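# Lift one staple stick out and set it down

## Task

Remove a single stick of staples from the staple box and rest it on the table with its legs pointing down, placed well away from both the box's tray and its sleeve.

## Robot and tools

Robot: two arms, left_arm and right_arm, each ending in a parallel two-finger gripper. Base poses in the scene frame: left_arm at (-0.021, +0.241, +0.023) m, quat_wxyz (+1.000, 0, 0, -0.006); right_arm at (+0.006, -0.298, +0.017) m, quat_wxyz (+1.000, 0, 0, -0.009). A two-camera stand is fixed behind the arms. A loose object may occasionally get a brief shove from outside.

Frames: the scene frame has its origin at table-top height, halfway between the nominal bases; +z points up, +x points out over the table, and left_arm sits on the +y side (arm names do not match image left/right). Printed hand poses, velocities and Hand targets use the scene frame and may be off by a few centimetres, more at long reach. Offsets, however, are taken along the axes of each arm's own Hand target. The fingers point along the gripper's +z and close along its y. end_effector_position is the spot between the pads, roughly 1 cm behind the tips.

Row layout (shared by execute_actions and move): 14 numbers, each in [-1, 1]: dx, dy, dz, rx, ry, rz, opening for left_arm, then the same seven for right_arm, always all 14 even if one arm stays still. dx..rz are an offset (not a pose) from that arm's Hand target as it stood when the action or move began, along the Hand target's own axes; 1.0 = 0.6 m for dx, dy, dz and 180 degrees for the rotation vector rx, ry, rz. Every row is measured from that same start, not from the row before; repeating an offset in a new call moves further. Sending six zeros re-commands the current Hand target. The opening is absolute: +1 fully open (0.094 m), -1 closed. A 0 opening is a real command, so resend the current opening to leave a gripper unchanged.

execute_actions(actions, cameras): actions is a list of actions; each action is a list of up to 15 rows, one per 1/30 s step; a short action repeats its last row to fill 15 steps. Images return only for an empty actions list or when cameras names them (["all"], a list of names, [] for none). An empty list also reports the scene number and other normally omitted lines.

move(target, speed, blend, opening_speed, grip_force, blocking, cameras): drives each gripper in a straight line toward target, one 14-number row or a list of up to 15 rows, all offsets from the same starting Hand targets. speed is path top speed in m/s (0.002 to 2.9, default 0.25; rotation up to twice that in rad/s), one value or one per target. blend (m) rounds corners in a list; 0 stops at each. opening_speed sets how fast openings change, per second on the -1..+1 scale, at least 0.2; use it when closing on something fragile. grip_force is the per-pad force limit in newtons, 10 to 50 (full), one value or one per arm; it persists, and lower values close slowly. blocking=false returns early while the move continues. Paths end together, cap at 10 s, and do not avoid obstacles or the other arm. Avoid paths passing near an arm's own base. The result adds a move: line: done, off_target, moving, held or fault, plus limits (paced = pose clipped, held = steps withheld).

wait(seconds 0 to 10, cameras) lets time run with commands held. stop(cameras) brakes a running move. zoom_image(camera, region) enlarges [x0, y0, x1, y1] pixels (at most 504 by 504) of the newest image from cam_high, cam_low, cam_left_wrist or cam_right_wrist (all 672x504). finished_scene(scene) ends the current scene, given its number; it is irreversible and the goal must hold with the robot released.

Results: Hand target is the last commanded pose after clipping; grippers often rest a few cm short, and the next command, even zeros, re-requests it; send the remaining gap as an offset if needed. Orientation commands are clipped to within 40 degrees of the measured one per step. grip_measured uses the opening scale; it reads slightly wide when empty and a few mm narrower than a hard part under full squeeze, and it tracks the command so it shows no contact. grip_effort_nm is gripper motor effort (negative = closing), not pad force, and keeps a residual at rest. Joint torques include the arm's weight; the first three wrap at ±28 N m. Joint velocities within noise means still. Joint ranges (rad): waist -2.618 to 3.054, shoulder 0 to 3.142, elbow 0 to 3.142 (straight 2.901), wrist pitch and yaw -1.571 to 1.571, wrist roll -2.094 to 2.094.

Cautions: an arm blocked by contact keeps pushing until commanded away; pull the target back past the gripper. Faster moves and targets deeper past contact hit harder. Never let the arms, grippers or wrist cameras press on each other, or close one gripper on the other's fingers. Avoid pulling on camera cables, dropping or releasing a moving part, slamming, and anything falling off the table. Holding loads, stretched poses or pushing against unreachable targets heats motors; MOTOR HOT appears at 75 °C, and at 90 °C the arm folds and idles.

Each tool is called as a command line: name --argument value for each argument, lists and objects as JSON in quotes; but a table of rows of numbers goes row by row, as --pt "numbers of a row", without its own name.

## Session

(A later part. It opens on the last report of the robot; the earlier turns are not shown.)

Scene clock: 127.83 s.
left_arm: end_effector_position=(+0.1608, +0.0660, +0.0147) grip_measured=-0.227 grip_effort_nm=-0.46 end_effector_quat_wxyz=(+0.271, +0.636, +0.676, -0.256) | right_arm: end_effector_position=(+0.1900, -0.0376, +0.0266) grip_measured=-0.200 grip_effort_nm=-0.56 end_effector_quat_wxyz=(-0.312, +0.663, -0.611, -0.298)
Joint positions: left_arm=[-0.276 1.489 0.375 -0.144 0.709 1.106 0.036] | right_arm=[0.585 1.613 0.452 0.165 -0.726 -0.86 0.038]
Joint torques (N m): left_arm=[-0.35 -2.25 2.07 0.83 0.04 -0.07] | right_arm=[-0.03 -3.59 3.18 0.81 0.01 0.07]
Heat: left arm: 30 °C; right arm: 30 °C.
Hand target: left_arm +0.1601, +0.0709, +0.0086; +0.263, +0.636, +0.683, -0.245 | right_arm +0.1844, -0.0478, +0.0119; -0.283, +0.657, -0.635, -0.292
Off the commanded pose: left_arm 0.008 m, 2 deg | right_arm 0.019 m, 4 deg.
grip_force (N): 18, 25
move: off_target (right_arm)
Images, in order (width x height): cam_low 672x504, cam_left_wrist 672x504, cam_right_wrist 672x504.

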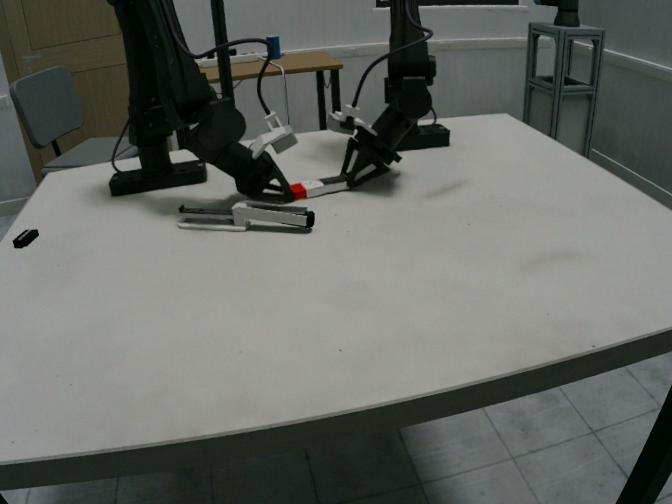

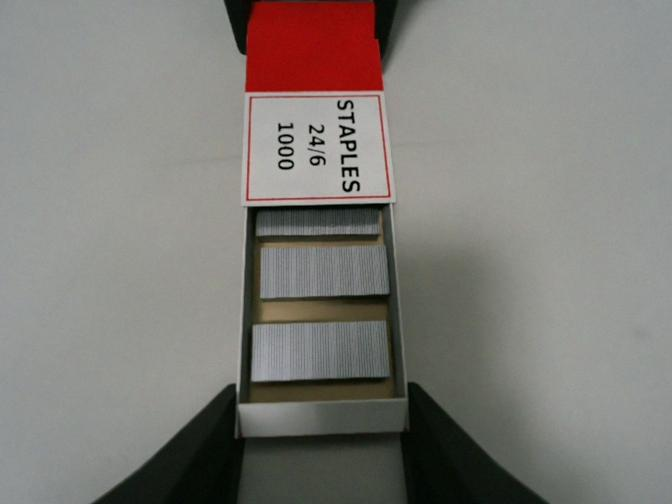

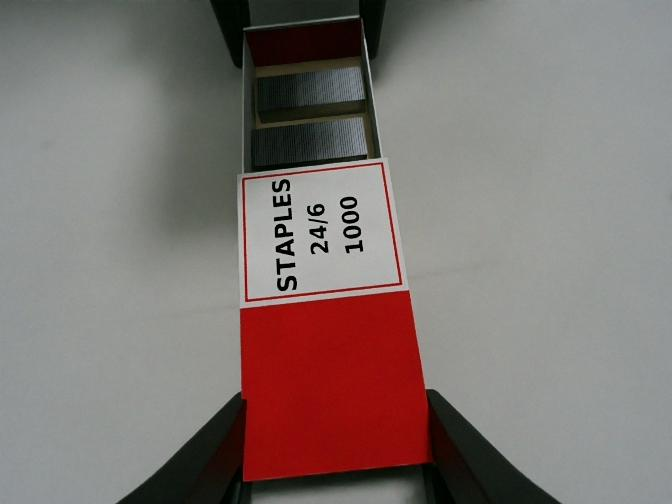

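move --pt "0.0045 0 0.005 0 0 0 -0.27 0 0 0 0 0 0 -0.25" --pt "0.0045 0 0.005 0 0 0 0.1 0 0 0 0 0 0 -0.25" --pt "-0.0463 0.0035 -0.138 0 0 0 0.1 0 0 0 0 0 0 -0.25" --pt "-0.119 0.001 -0.0743 -0.2406 0.1181 -0.442 0.1 0 0 0 0 0 0 -0.25" --blend '[0,0,0.02,0]' --cameras '["all"]' --speed 0.12 --grip_force '[50,25]'

Scene clock: 150.83 s.
left_arm: end_effector_position=(+0.1558, +0.0531, +0.0785) grip_measured=+0.098 grip_effort_nm=0.10 end_effector_quat_wxyz=(+0.112, -0.029, +0.993, +0.004) | right_arm: end_effector_position=(+0.1906, -0.0380, +0.0262) grip_measured=-0.200 grip_effort_nm=-0.56 end_effector_quat_wxyz=(-0.312, +0.663, -0.613, -0.296)
Joint positions: left_arm=[-0.942 1.446 0.883 -0.888 -0.191 -1 0.052] | right_arm=[0.585 1.613 0.452 0.165 -0.721 -0.859 0.038]
Joint torques (N m): left_arm=[-0.76 -3.15 6.83 0.32 -0.3 -0.15] | right_arm=[-0.02 -3.56 3.21 0.81 -0.02 0.05]
Heat: left arm: 31 °C; right arm: 30 °C.
Hand target: left_arm +0.1623, +0.0479, +0.0895; +0.131, -0.034, +0.991, +0.005 | right_arm +0.1844, -0.0478, +0.0119; -0.283, +0.657, -0.635, -0.292
Off the commanded pose: left_arm 0.014 m, 2 deg | right_arm 0.018 m, 4 deg.
grip_force (N): 50, 25
move: off_target (left_arm, right_arm)

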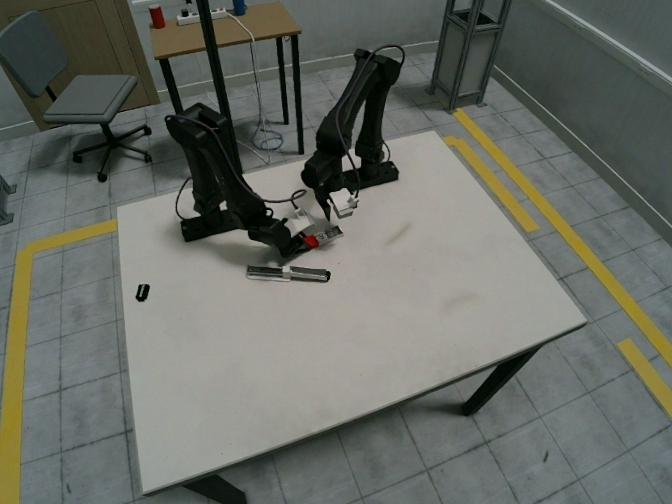

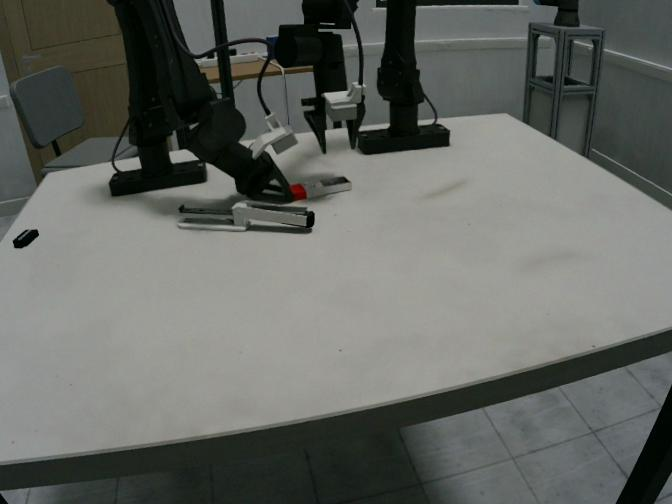

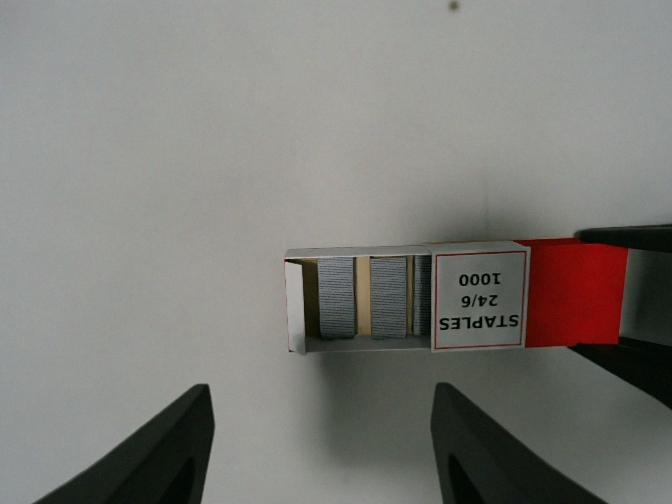

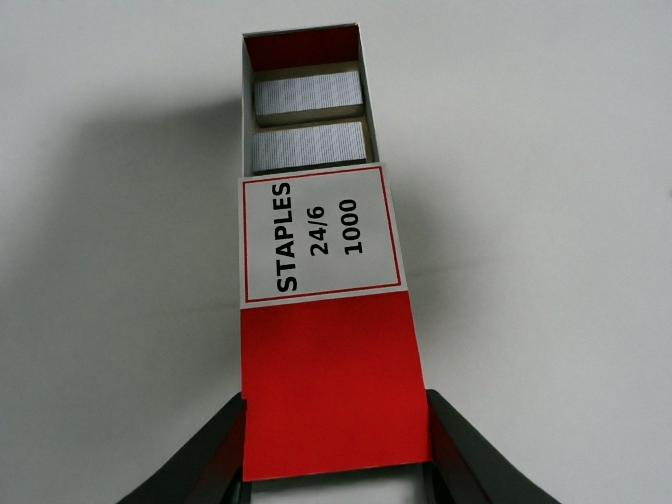

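zoom_image --camera "cam_left_wrist" --region '[270, 230, 450, 365]'

Scaled by 2.800 from the camera's 672x504 image, which has a finer 960x720 frame.

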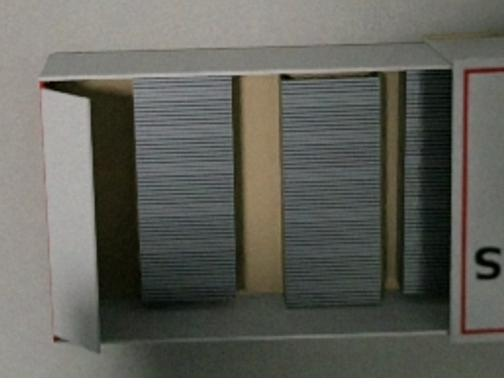

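move --target '[0.036,-0.0053,0.0935,0,0,0,-0.62,0,0,0,0,0,0,-0.25]' --cameras '["cam_left_wrist"]' --speed 0.08

zoom_image --camera "cam_left_wrist" --region '[220, 270, 460, 450]'

Scene clock: 161.03 s.
left_arm: end_effector_position=(+0.1507, +0.0484, +0.0296) grip_measured=-0.618 grip_effort_nm=-0.14 end_effector_quat_wxyz=(+0.109, -0.029, +0.994, +0.009) | right_arm: end_effector_position=(+0.1906, -0.0380, +0.0262) grip_measured=-0.200 grip_effort_nm=-0.56 end_effector_quat_wxyz=(-0.312, +0.663, -0.613, -0.296)
Joint positions: left_arm=[-0.971 1.55 0.767 -0.684 -0.195 -1.031 0.018] | right_arm=[0.585 1.613 0.452 0.165 -0.721 -0.859 0.038]
Joint torques (N m): left_arm=[-0.85 -3.58 3.11 0.87 -0.32 -0.15] | right_arm=[-0.02 -3.58 3.19 0.82 -0.01 0.05]
Heat: left arm: 31 °C; right arm: 30 °C.
Hand target: left_arm +0.1563, +0.0443, +0.0297; +0.131, -0.034, +0.991, +0.005 | right_arm +0.1844, -0.0478, +0.0119; -0.283, +0.657, -0.635, -0.292
Off the commanded pose: left_arm 0.007 m, 3 deg | right_arm 0.018 m, 4 deg.
grip_force (N): 50, 25
move: off_target (left_arm, right_arm)
Images, in order (width x height): cam_left_wrist 672x504.

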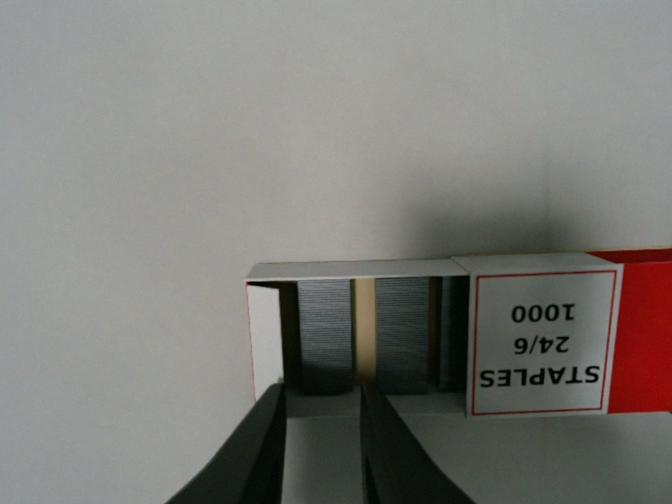

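Scaled by 2.100 from the camera's 672x504 image, which has a finer 960x720 frame.

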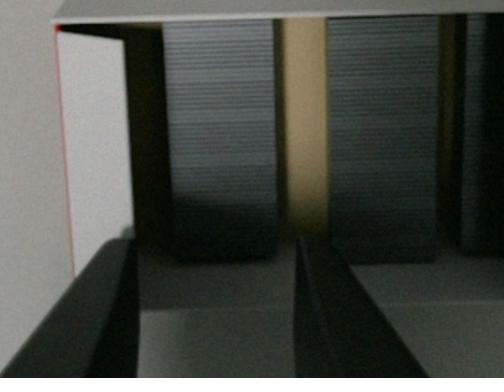

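move --target '[0.005,0.0,0.0193,0,0,0,-0.63,0,0,0,0,0,0,-0.25]' --cameras '["cam_left_wrist"]' --speed 0.04

zoom_image --camera "cam_left_wrist" --region '[220, 290, 460, 470]'

Scene clock: 170.70 s.
left_arm: end_effector_position=(+0.1540, +0.0477, +0.0194) grip_measured=-0.628 grip_effort_nm=-0.14 end_effector_quat_wxyz=(+0.118, -0.030, +0.993, +0.009) | right_arm: end_effector_position=(+0.1906, -0.0380, +0.0262) grip_measured=-0.200 grip_effort_nm=-0.56 end_effector_quat_wxyz=(-0.312, +0.664, -0.611, -0.296)
Joint positions: left_arm=[-0.971 1.578 0.742 -0.623 -0.208 -1.031 0.017] | right_arm=[0.585 1.613 0.452 0.165 -0.721 -0.863 0.038]
Joint torques (N m): left_arm=[-0.81 -3.6 2.65 0.85 -0.24 -0.15] | right_arm=[-0.01 -3.58 3.21 0.81 -0.03 0.05]
Heat: left arm: 31 °C; right arm: 30 °C.
Hand target: left_arm +0.1564, +0.0443, +0.0178; +0.131, -0.034, +0.991, +0.005 | right_arm +0.1844, -0.0478, +0.0119; -0.283, +0.657, -0.635, -0.292
Off the commanded pose: left_arm 0.004 m, 2 deg | right_arm 0.018 m, 4 deg.
grip_force (N): 50, 25
move: off_target (right_arm)
Images, in order (width x height): cam_left_wrist 672x504.

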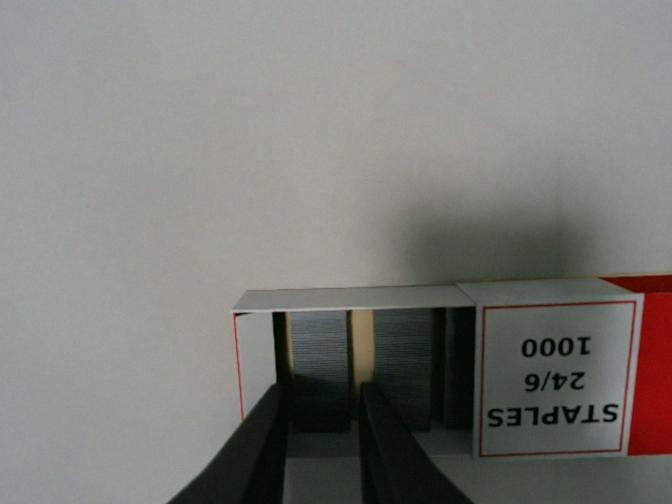

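Scaled by 2.100 from the camera's 672x504 image, which has a finer 960x720 frame.

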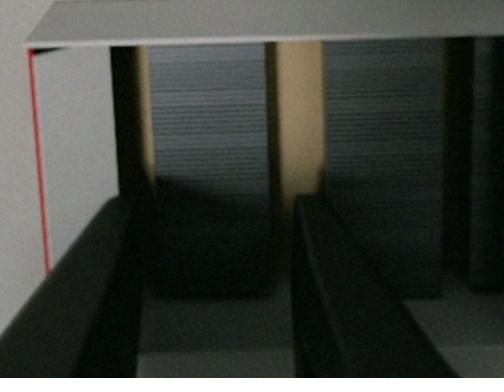

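move --target '[0.0015,0.004,0.006,0,0,0,-0.6,0,0,0,0,0,0,-0.25]' --cameras '["cam_left_wrist"]' --speed 0.03

zoom_image --camera "cam_left_wrist" --region '[220, 290, 460, 470]'

Scene clock: 178.43 s.
left_arm: end_effector_position=(+0.1557, +0.0472, +0.0171) grip_measured=-0.602 grip_effort_nm=0.10 end_effector_quat_wxyz=(+0.124, -0.032, +0.992, +0.004) | right_arm: end_effector_position=(+0.1906, -0.0380, +0.0262) grip_measured=-0.200 grip_effort_nm=-0.56 end_effector_quat_wxyz=(-0.313, +0.665, -0.611, -0.295)
Joint positions: left_arm=[-0.971 1.578 0.728 -0.595 -0.214 -1.032 0.019] | right_arm=[0.585 1.613 0.452 0.165 -0.721 -0.865 0.038]
Joint torques (N m): left_arm=[-0.35 -3.4 2.45 0.79 -0.16 -0.11] | right_arm=[-0.02 -3.55 3.19 0.82 -0.03 0.05]
Heat: left arm: 31 °C; right arm: 30 °C.
Hand target: left_arm +0.1563, +0.0467, +0.0141; +0.131, -0.034, +0.991, +0.005 | right_arm +0.1844, -0.0478, +0.0119; -0.283, +0.657, -0.635, -0.292
Off the commanded pose: left_arm 0.003 m, 1 deg | right_arm 0.018 m, 4 deg.
grip_force (N): 50, 25
move: off_target (right_arm)
Images, in order (width x height): cam_left_wrist 672x504.

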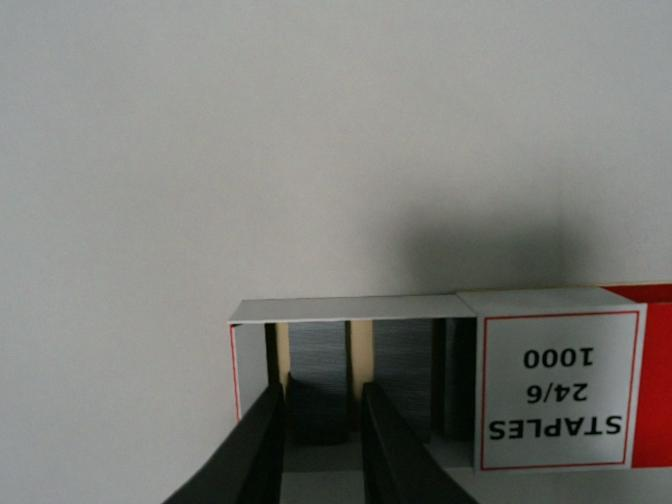

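Scaled by 2.100 from the camera's 672x504 image, which has a finer 960x720 frame.

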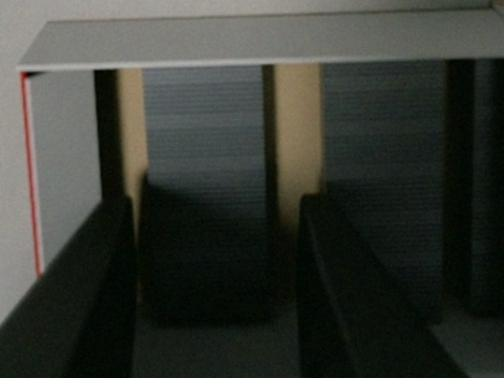

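move --target '[-0.008,0.005,0.0022,0,0,0,-0.6,0,0,0,0,0,0,-0.25]' --cameras '["cam_left_wrist"]' --speed 0.03

zoom_image --camera "cam_left_wrist" --region '[220, 290, 460, 470]'

Scene clock: 183.33 s.
left_arm: end_effector_position=(+0.1562, +0.0472, +0.0172) grip_measured=-0.602 grip_effort_nm=0.10 end_effector_quat_wxyz=(+0.124, -0.030, +0.992, +0.004) | right_arm: end_effector_position=(+0.1906, -0.0380, +0.0262) grip_measured=-0.200 grip_effort_nm=-0.56 end_effector_quat_wxyz=(-0.312, +0.663, -0.612, -0.296)
Joint positions: left_arm=[-0.969 1.578 0.728 -0.594 -0.214 -1.028 0.019] | right_arm=[0.585 1.613 0.452 0.165 -0.721 -0.86 0.038]
Joint torques (N m): left_arm=[0.8 -3.44 2.48 0.85 -0.15 0.09] | right_arm=[-0.02 -3.56 3.22 0.82 -0.03 0.05]
Heat: left arm: 30 °C; right arm: 30 °C.
Hand target: left_arm +0.1610, +0.0501, +0.0140; +0.131, -0.034, +0.991, +0.005 | right_arm +0.1844, -0.0478, +0.0119; -0.283, +0.657, -0.635, -0.292
Off the commanded pose: left_arm 0.006 m, 1 deg | right_arm 0.018 m, 4 deg.
grip_force (N): 50, 25
move: off_target (right_arm)
Images, in order (width x height): cam_left_wrist 672x504.

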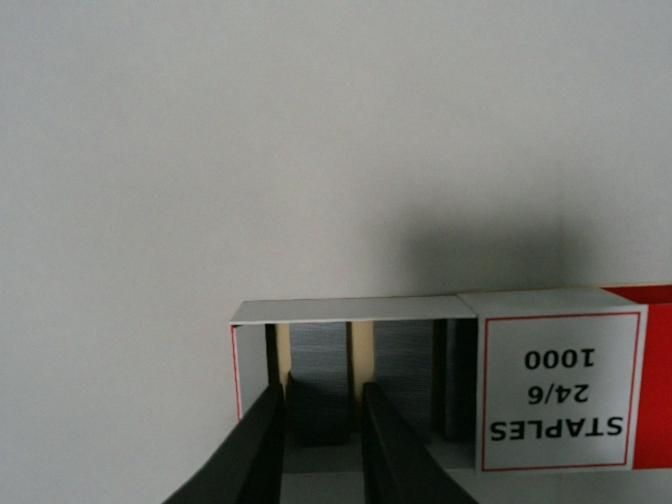

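Scaled by 2.100 from the camera's 672x504 image, which has a finer 960x720 frame.

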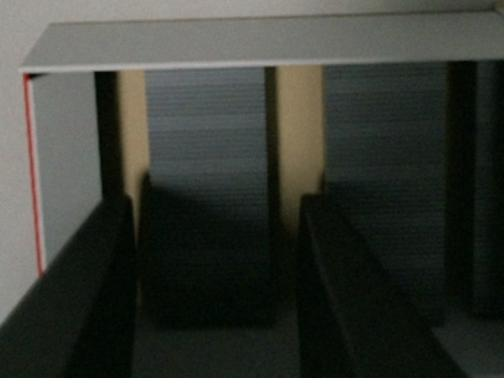

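move --target '[-0.0032,0.002,0.0008,0,0,0,-0.6,0,0,0,0,0,0,-0.25]' --cameras '["cam_left_wrist"]' --speed 0.03

zoom_image --camera "cam_left_wrist" --region '[220, 290, 460, 470]'

Scene clock: 186.60 s.
left_arm: end_effector_position=(+0.1573, +0.0506, +0.0161) grip_measured=-0.602 grip_effort_nm=0.10 end_effector_quat_wxyz=(+0.123, -0.030, +0.992, +0.007) | right_arm: end_effector_position=(+0.1906, -0.0380, +0.0262) grip_measured=-0.200 grip_effort_nm=-0.56 end_effector_quat_wxyz=(-0.312, +0.663, -0.613, -0.296)
Joint positions: left_arm=[-0.958 1.578 0.724 -0.594 -0.214 -1.017 0.019] | right_arm=[0.585 1.613 0.452 0.165 -0.721 -0.859 0.038]
Joint torques (N m): left_arm=[0.75 -3.32 2.71 0.86 -0.11 0.09] | right_arm=[-0.01 -3.56 3.19 0.82 -0.03 0.05]
Heat: left arm: 30 °C; right arm: 30 °C.
Hand target: left_arm +0.1629, +0.0514, +0.0141; +0.131, -0.034, +0.991, +0.005 | right_arm +0.1844, -0.0478, +0.0119; -0.283, +0.657, -0.635, -0.292
Off the commanded pose: left_arm 0.006 m, 1 deg | right_arm 0.018 m, 4 deg.
grip_force (N): 50, 25
move: off_target (right_arm)
Images, in order (width x height): cam_left_wrist 672x504.

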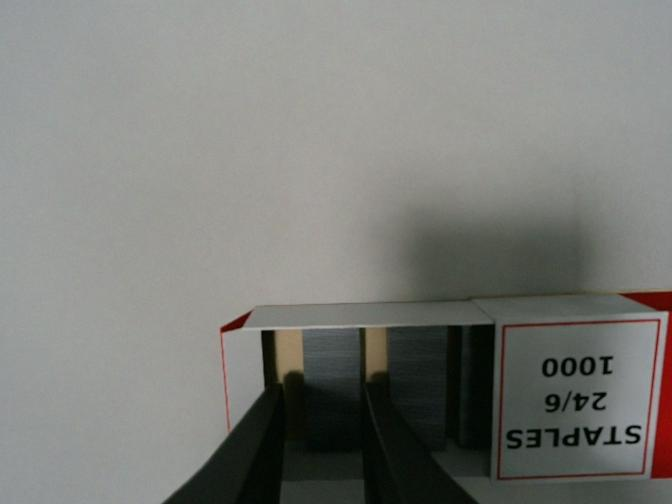

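Scaled by 2.100 from the camera's 672x504 image, which has a finer 960x720 frame.

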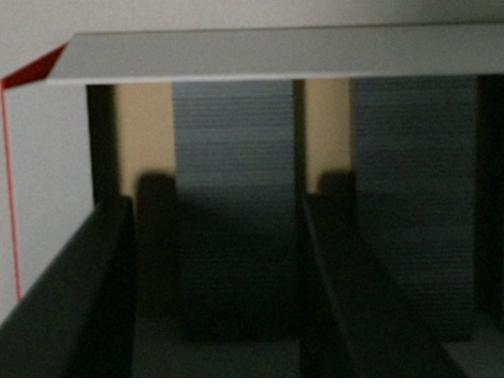

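move --target '[0.0018,0.0,0.0068,0,0,0,-0.6,0,0,0,0,0,0,-0.25]' --cameras '["cam_left_wrist"]' --speed 0.03

zoom_image --camera "cam_left_wrist" --region '[220, 290, 460, 470]'

Scene clock: 193.63 s.
left_arm: end_effector_position=(+0.1596, +0.0521, +0.0117) grip_measured=-0.602 grip_effort_nm=0.10 end_effector_quat_wxyz=(+0.123, -0.035, +0.992, +0.007) | right_arm: end_effector_position=(+0.1906, -0.0380, +0.0262) grip_measured=-0.200 grip_effort_nm=-0.56 end_effector_quat_wxyz=(-0.312, +0.663, -0.612, -0.296)
Joint positions: left_arm=[-0.948 1.59 0.714 -0.571 -0.214 -1.017 0.019] | right_arm=[0.585 1.613 0.452 0.165 -0.721 -0.86 0.038]
Joint torques (N m): left_arm=[0.81 -3.51 2.65 0.8 -0.14 0.11] | right_arm=[-0.02 -3.55 3.21 0.82 -0.03 0.05]
Heat: left arm: 30 °C; right arm: 30 °C.
Hand target: left_arm +0.1629, +0.0514, +0.0099; +0.131, -0.034, +0.991, +0.005 | right_arm +0.1844, -0.0478, +0.0119; -0.283, +0.657, -0.635, -0.292
Off the commanded pose: left_arm 0.004 m, 1 deg | right_arm 0.018 m, 4 deg.
grip_force (N): 50, 25
move: off_target (right_arm)
Images, in order (width x height): cam_left_wrist 672x504.

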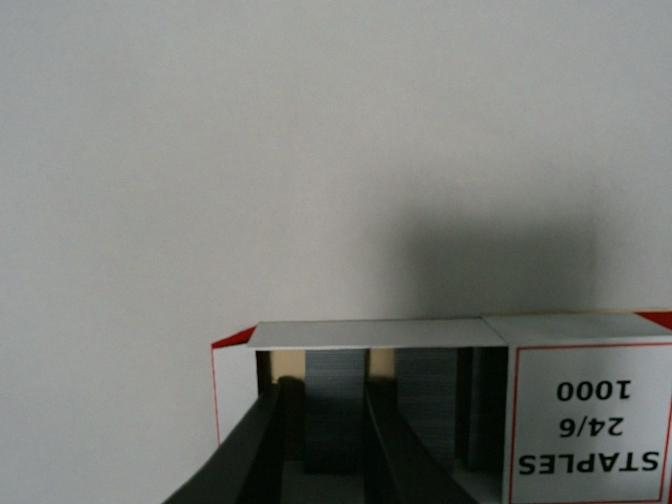

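Scaled by 2.100 from the camera's 672x504 image, which has a finer 960x720 frame.

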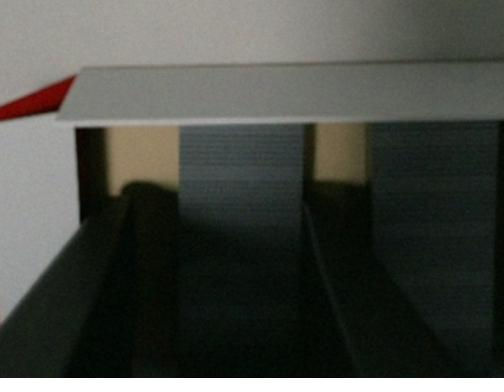

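move --target '[0,0,0.001,0,0,0,-0.76,0,0,0,0,0,0,-0.25]' --cameras '["cam_left_wrist"]' --opening_speed 0.2 --grip_force '[25,25]'

zoom_image --camera "cam_left_wrist" --region '[220, 290, 460, 470]'

Scene clock: 197.50 s.
left_arm: end_effector_position=(+0.1596, +0.0521, +0.0117) grip_measured=-0.728 grip_effort_nm=-0.59 end_effector_quat_wxyz=(+0.123, -0.035, +0.992, +0.007) | right_arm: end_effector_position=(+0.1906, -0.0380, +0.0262) grip_measured=-0.200 grip_effort_nm=-0.56 end_effector_quat_wxyz=(-0.312, +0.663, -0.613, -0.296)
Joint positions: left_arm=[-0.948 1.59 0.714 -0.571 -0.214 -1.017 0.013] | right_arm=[0.585 1.613 0.452 0.165 -0.721 -0.859 0.038]
Joint torques (N m): left_arm=[0.84 -3.45 2.56 0.85 -0.1 0.08] | right_arm=[-0.02 -3.56 3.21 0.81 -0.03 0.05]
Heat: left arm: 30 °C; right arm: 30 °C.
Hand target: left_arm +0.1631, +0.0514, +0.0093; +0.131, -0.034, +0.991, +0.005 | right_arm +0.1844, -0.0478, +0.0119; -0.283, +0.657, -0.635, -0.292
Off the commanded pose: left_arm 0.004 m, 1 deg | right_arm 0.018 m, 4 deg.
grip_force (N): 25, 25
move: off_target (right_arm)
Images, in order (width x height): cam_left_wrist 672x504.

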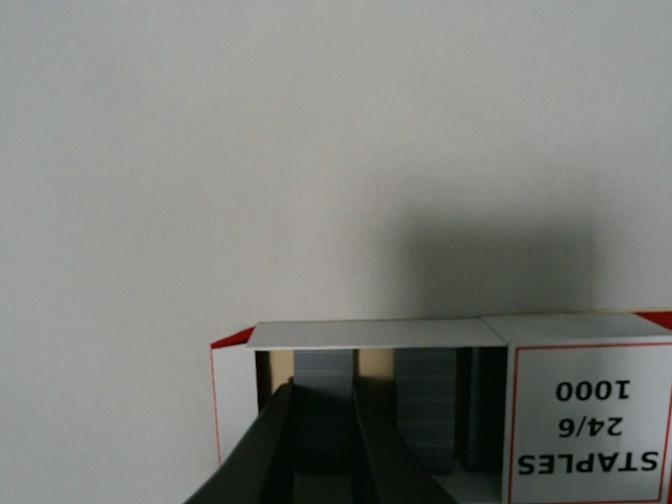

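Scaled by 2.100 from the camera's 672x504 image, which has a finer 960x720 frame.

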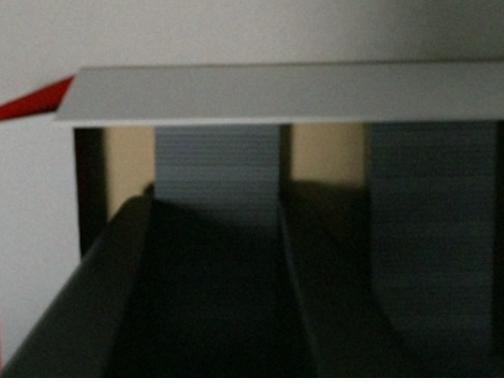

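move --pt "-0.03 0 -0.112 0 0 0 -0.76 0 0 0 0 0 0 -0.25" --pt "-0.1445 0.3008 -0.0805 0 0 0 -0.76 0 0 0 0 0 0 -0.25" --cameras '["cam_left_wrist","cam_low"]' --speed '[0.05,0.15]' --blend '[0.005,0]' --grip_force '[30,25]'

Scene clock: 204.47 s.
left_arm: end_effector_position=(+0.2087, +0.2366, +0.0732) grip_measured=-0.731 grip_effort_nm=-0.68 end_effector_quat_wxyz=(+0.105, -0.040, +0.994, +0.009) | right_arm: end_effector_position=(+0.1906, -0.0380, +0.0262) grip_measured=-0.200 grip_effort_nm=-0.56 end_effector_quat_wxyz=(-0.312, +0.663, -0.613, -0.296)
Joint positions: left_arm=[-0.041 1.251 0.711 -0.822 -0.037 -0.129 0.013] | right_arm=[0.585 1.613 0.452 0.165 -0.721 -0.859 0.038]
Joint torques (N m): left_arm=[0.53 -2.07 4.67 1.15 0.08 0.09] | right_arm=[-0.02 -3.58 3.21 0.81 -0.02 0.05]
Heat: left arm: 30 °C; right arm: 30 °C.
Hand target: left_arm +0.2218, +0.2363, +0.0786; +0.131, -0.034, +0.991, +0.005 | right_arm +0.1844, -0.0478, +0.0119; -0.283, +0.657, -0.635, -0.292
Off the commanded pose: left_arm 0.014 m, 3 deg | right_arm 0.018 m, 4 deg.
grip_force (N): 30, 25
move: off_target (left_arm, right_arm)
Images, in order (width x height): cam_low 672x504, cam_left_wrist 672x504.

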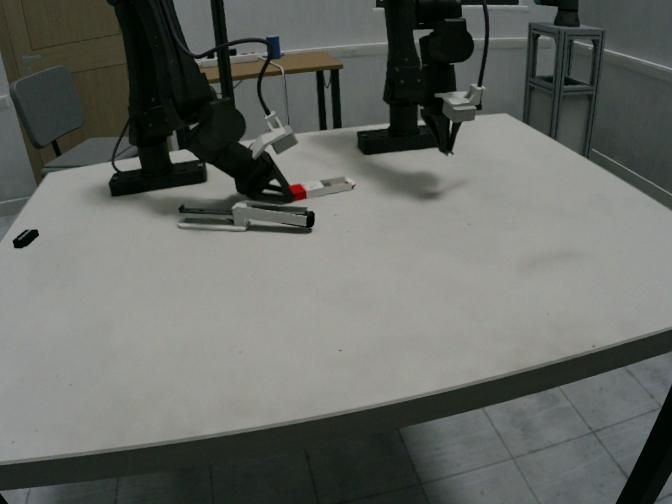

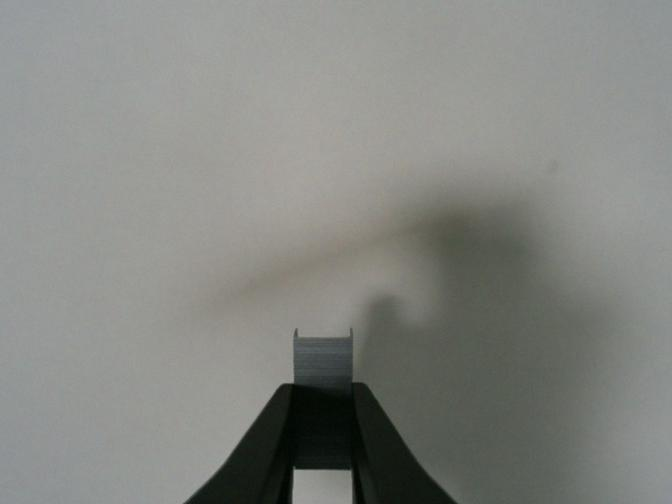

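move --target '[0.0246,0,0.0915,0,0,0,-0.76,0,0,0,0,0,0,0.0]' --cameras '["cam_left_wrist"]' --speed 0.06

move --target '[0.0053,0,0.02,0,0,0,-0.76,0,0,0,0,0,0,0.1]' --cameras '["cam_left_wrist","cam_low"]' --speed 0.02

zoom_image --camera "cam_low" --region '[400, 120, 500, 220]'

Scene clock: 209.17 s.
left_arm: end_effector_position=(+0.2132, +0.2361, +0.0214) grip_measured=-0.731 grip_effort_nm=-0.68 end_effector_quat_wxyz=(+0.113, -0.040, +0.993, +0.007) | right_arm: end_effector_position=(+0.1910, -0.0382, +0.0259) grip_measured=-0.002 grip_effort_nm=0.13 end_effector_quat_wxyz=(-0.313, +0.666, -0.611, -0.294)
Joint positions: left_arm=[-0.041 1.363 0.559 -0.543 -0.035 -0.129 0.013] | right_arm=[0.585 1.613 0.452 0.165 -0.718 -0.868 0.047]
Joint torques (N m): left_arm=[0.88 -2.1 3.04 1.17 0.1 0.09] | right_arm=[-0.01 -3.54 3.22 0.82 -0.05 0.05]
Heat: left arm: 30 °C; right arm: 30 °C.
Hand target: left_arm +0.2218, +0.2363, +0.0217; +0.131, -0.034, +0.991, +0.005 | right_arm +0.1844, -0.0478, +0.0119; -0.283, +0.657, -0.635, -0.292
Off the commanded pose: left_arm 0.009 m, 2 deg | right_arm 0.018 m, 5 deg.
grip_force (N): 30, 25
move: off_target (right_arm)
Images, in order (width x height): cam_left_wrist 672x504.

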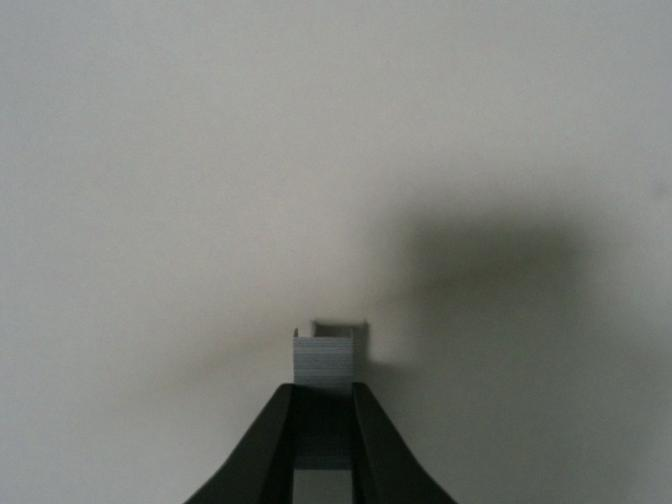

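Scene clock: 210.63 s.
left_arm: end_effector_position=(+0.2165, +0.2360, +0.0107) grip_measured=-0.731 grip_effort_nm=-0.68 end_effector_quat_wxyz=(+0.117, -0.040, +0.992, +0.007) | right_arm: end_effector_position=(+0.1910, -0.0382, +0.0259) grip_measured=+0.098 grip_effort_nm=0.13 end_effector_quat_wxyz=(-0.313, +0.666, -0.611, -0.294)
Joint positions: left_arm=[-0.041 1.402 0.535 -0.471 -0.035 -0.129 0.013] | right_arm=[0.585 1.613 0.452 0.165 -0.718 -0.868 0.052]
Joint torques (N m): left_arm=[0.79 -2.3 2.66 1.17 0.1 0.11] | right_arm=[-0.02 -3.54 3.21 0.81 -0.06 0.06]
Heat: left arm: 30 °C; right arm: 30 °C.
Hand target: left_arm +0.2218, +0.2364, +0.0093; +0.131, -0.034, +0.991, +0.005 | right_arm +0.1844, -0.0478, +0.0119; -0.283, +0.657, -0.635, -0.292
Off the commanded pose: left_arm 0.006 m, 2 deg | right_arm 0.018 m, 5 deg.
grip_force (N): 30, 25
move: off_target (right_arm)
Images, in order (width x height): cam_low 672x504, cam_left_wrist 672x504.

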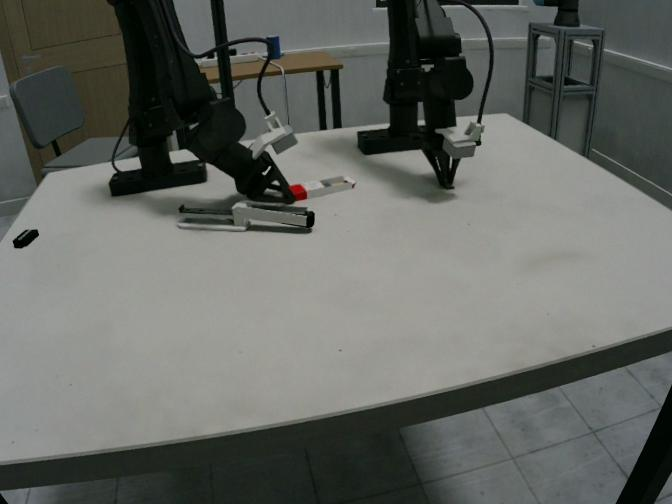

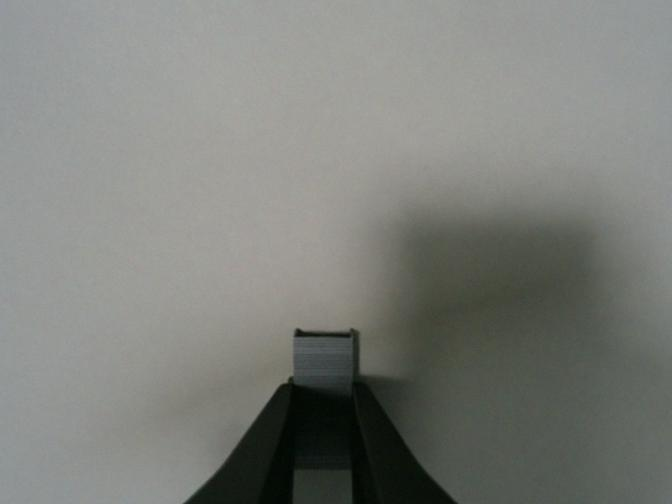

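Scaled by 5.040 from the camera's 672x504 image, which has a finer 960x720 frame.

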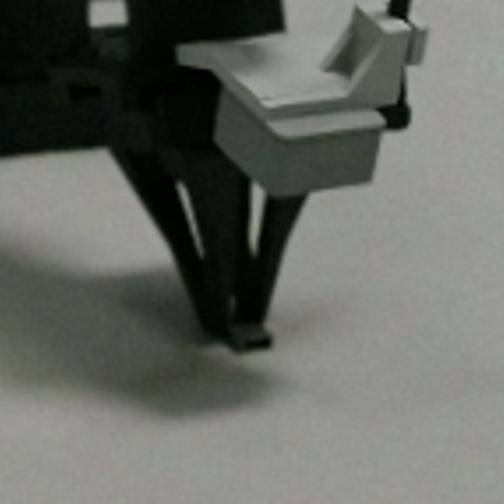

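move --pt "0.0008 0 0.003 0 0 0 -0.76 0 0 0 0 0 0 0.1" --pt "0.0008 0 0.003 0 0 0 -0.45 0 0 0 0 0 0 0.1" --pt "-0.035 0 -0.13 0 0 0 -0.45 0 0 0 0 0 0 0.1" --cameras '["cam_left_wrist","cam_low"]' --speed 0.06 --opening_speed 0.4

zoom_image --camera "cam_left_wrist" --region '[220, 230, 440, 410]'

Scene clock: 218.30 s.
left_arm: end_effector_position=(+0.2133, +0.2358, +0.0734) grip_measured=-0.452 grip_effort_nm=0.10 end_effector_quat_wxyz=(+0.109, -0.039, +0.993, +0.007) | right_arm: end_effector_position=(+0.1910, -0.0382, +0.0259) grip_measured=+0.098 grip_effort_nm=0.13 end_effector_quat_wxyz=(-0.313, +0.666, -0.611, -0.294)
Joint positions: left_arm=[-0.041 1.263 0.719 -0.81 -0.033 -0.127 0.026] | right_arm=[0.585 1.613 0.452 0.165 -0.718 -0.868 0.052]
Joint torques (N m): left_arm=[0.81 -4.23 6.84 0.51 0.06 0.09] | right_arm=[-0.02 -3.55 3.21 0.82 -0.05 0.05]
Heat: left arm: 31 °C; right arm: 30 °C.
Hand target: left_arm +0.2218, +0.2363, +0.0901; +0.131, -0.034, +0.991, +0.005 | right_arm +0.1844, -0.0478, +0.0119; -0.283, +0.657, -0.635, -0.292
Off the commanded pose: left_arm 0.019 m, 3 deg | right_arm 0.018 m, 5 deg.
grip_force (N): 30, 25
move: off_target (left_arm, right_arm)
Images, in order (width x height): cam_low 672x504, cam_left_wrist 672x504.

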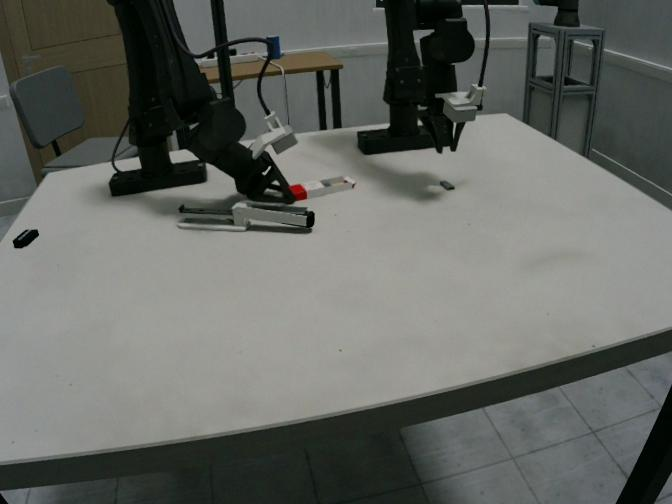

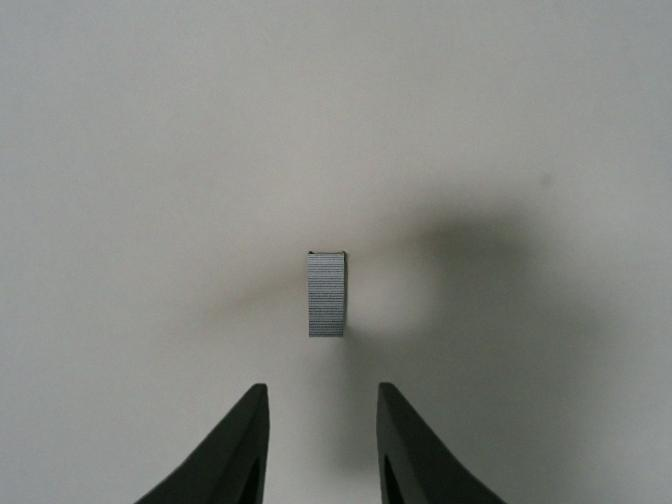

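Scaled by 2.291 from the camera's 672x504 image, which has a finer 960x720 frame.

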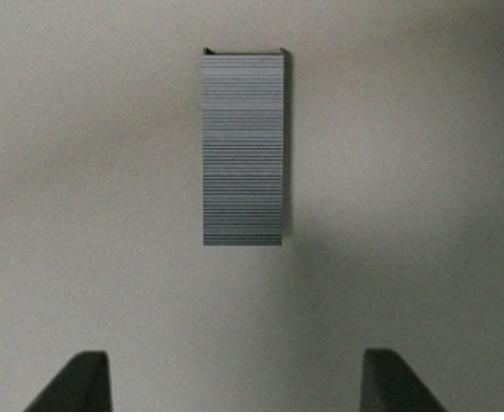

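Legs down, far from the box.

finished_scene --scene 2

The scene is finished: the task was done.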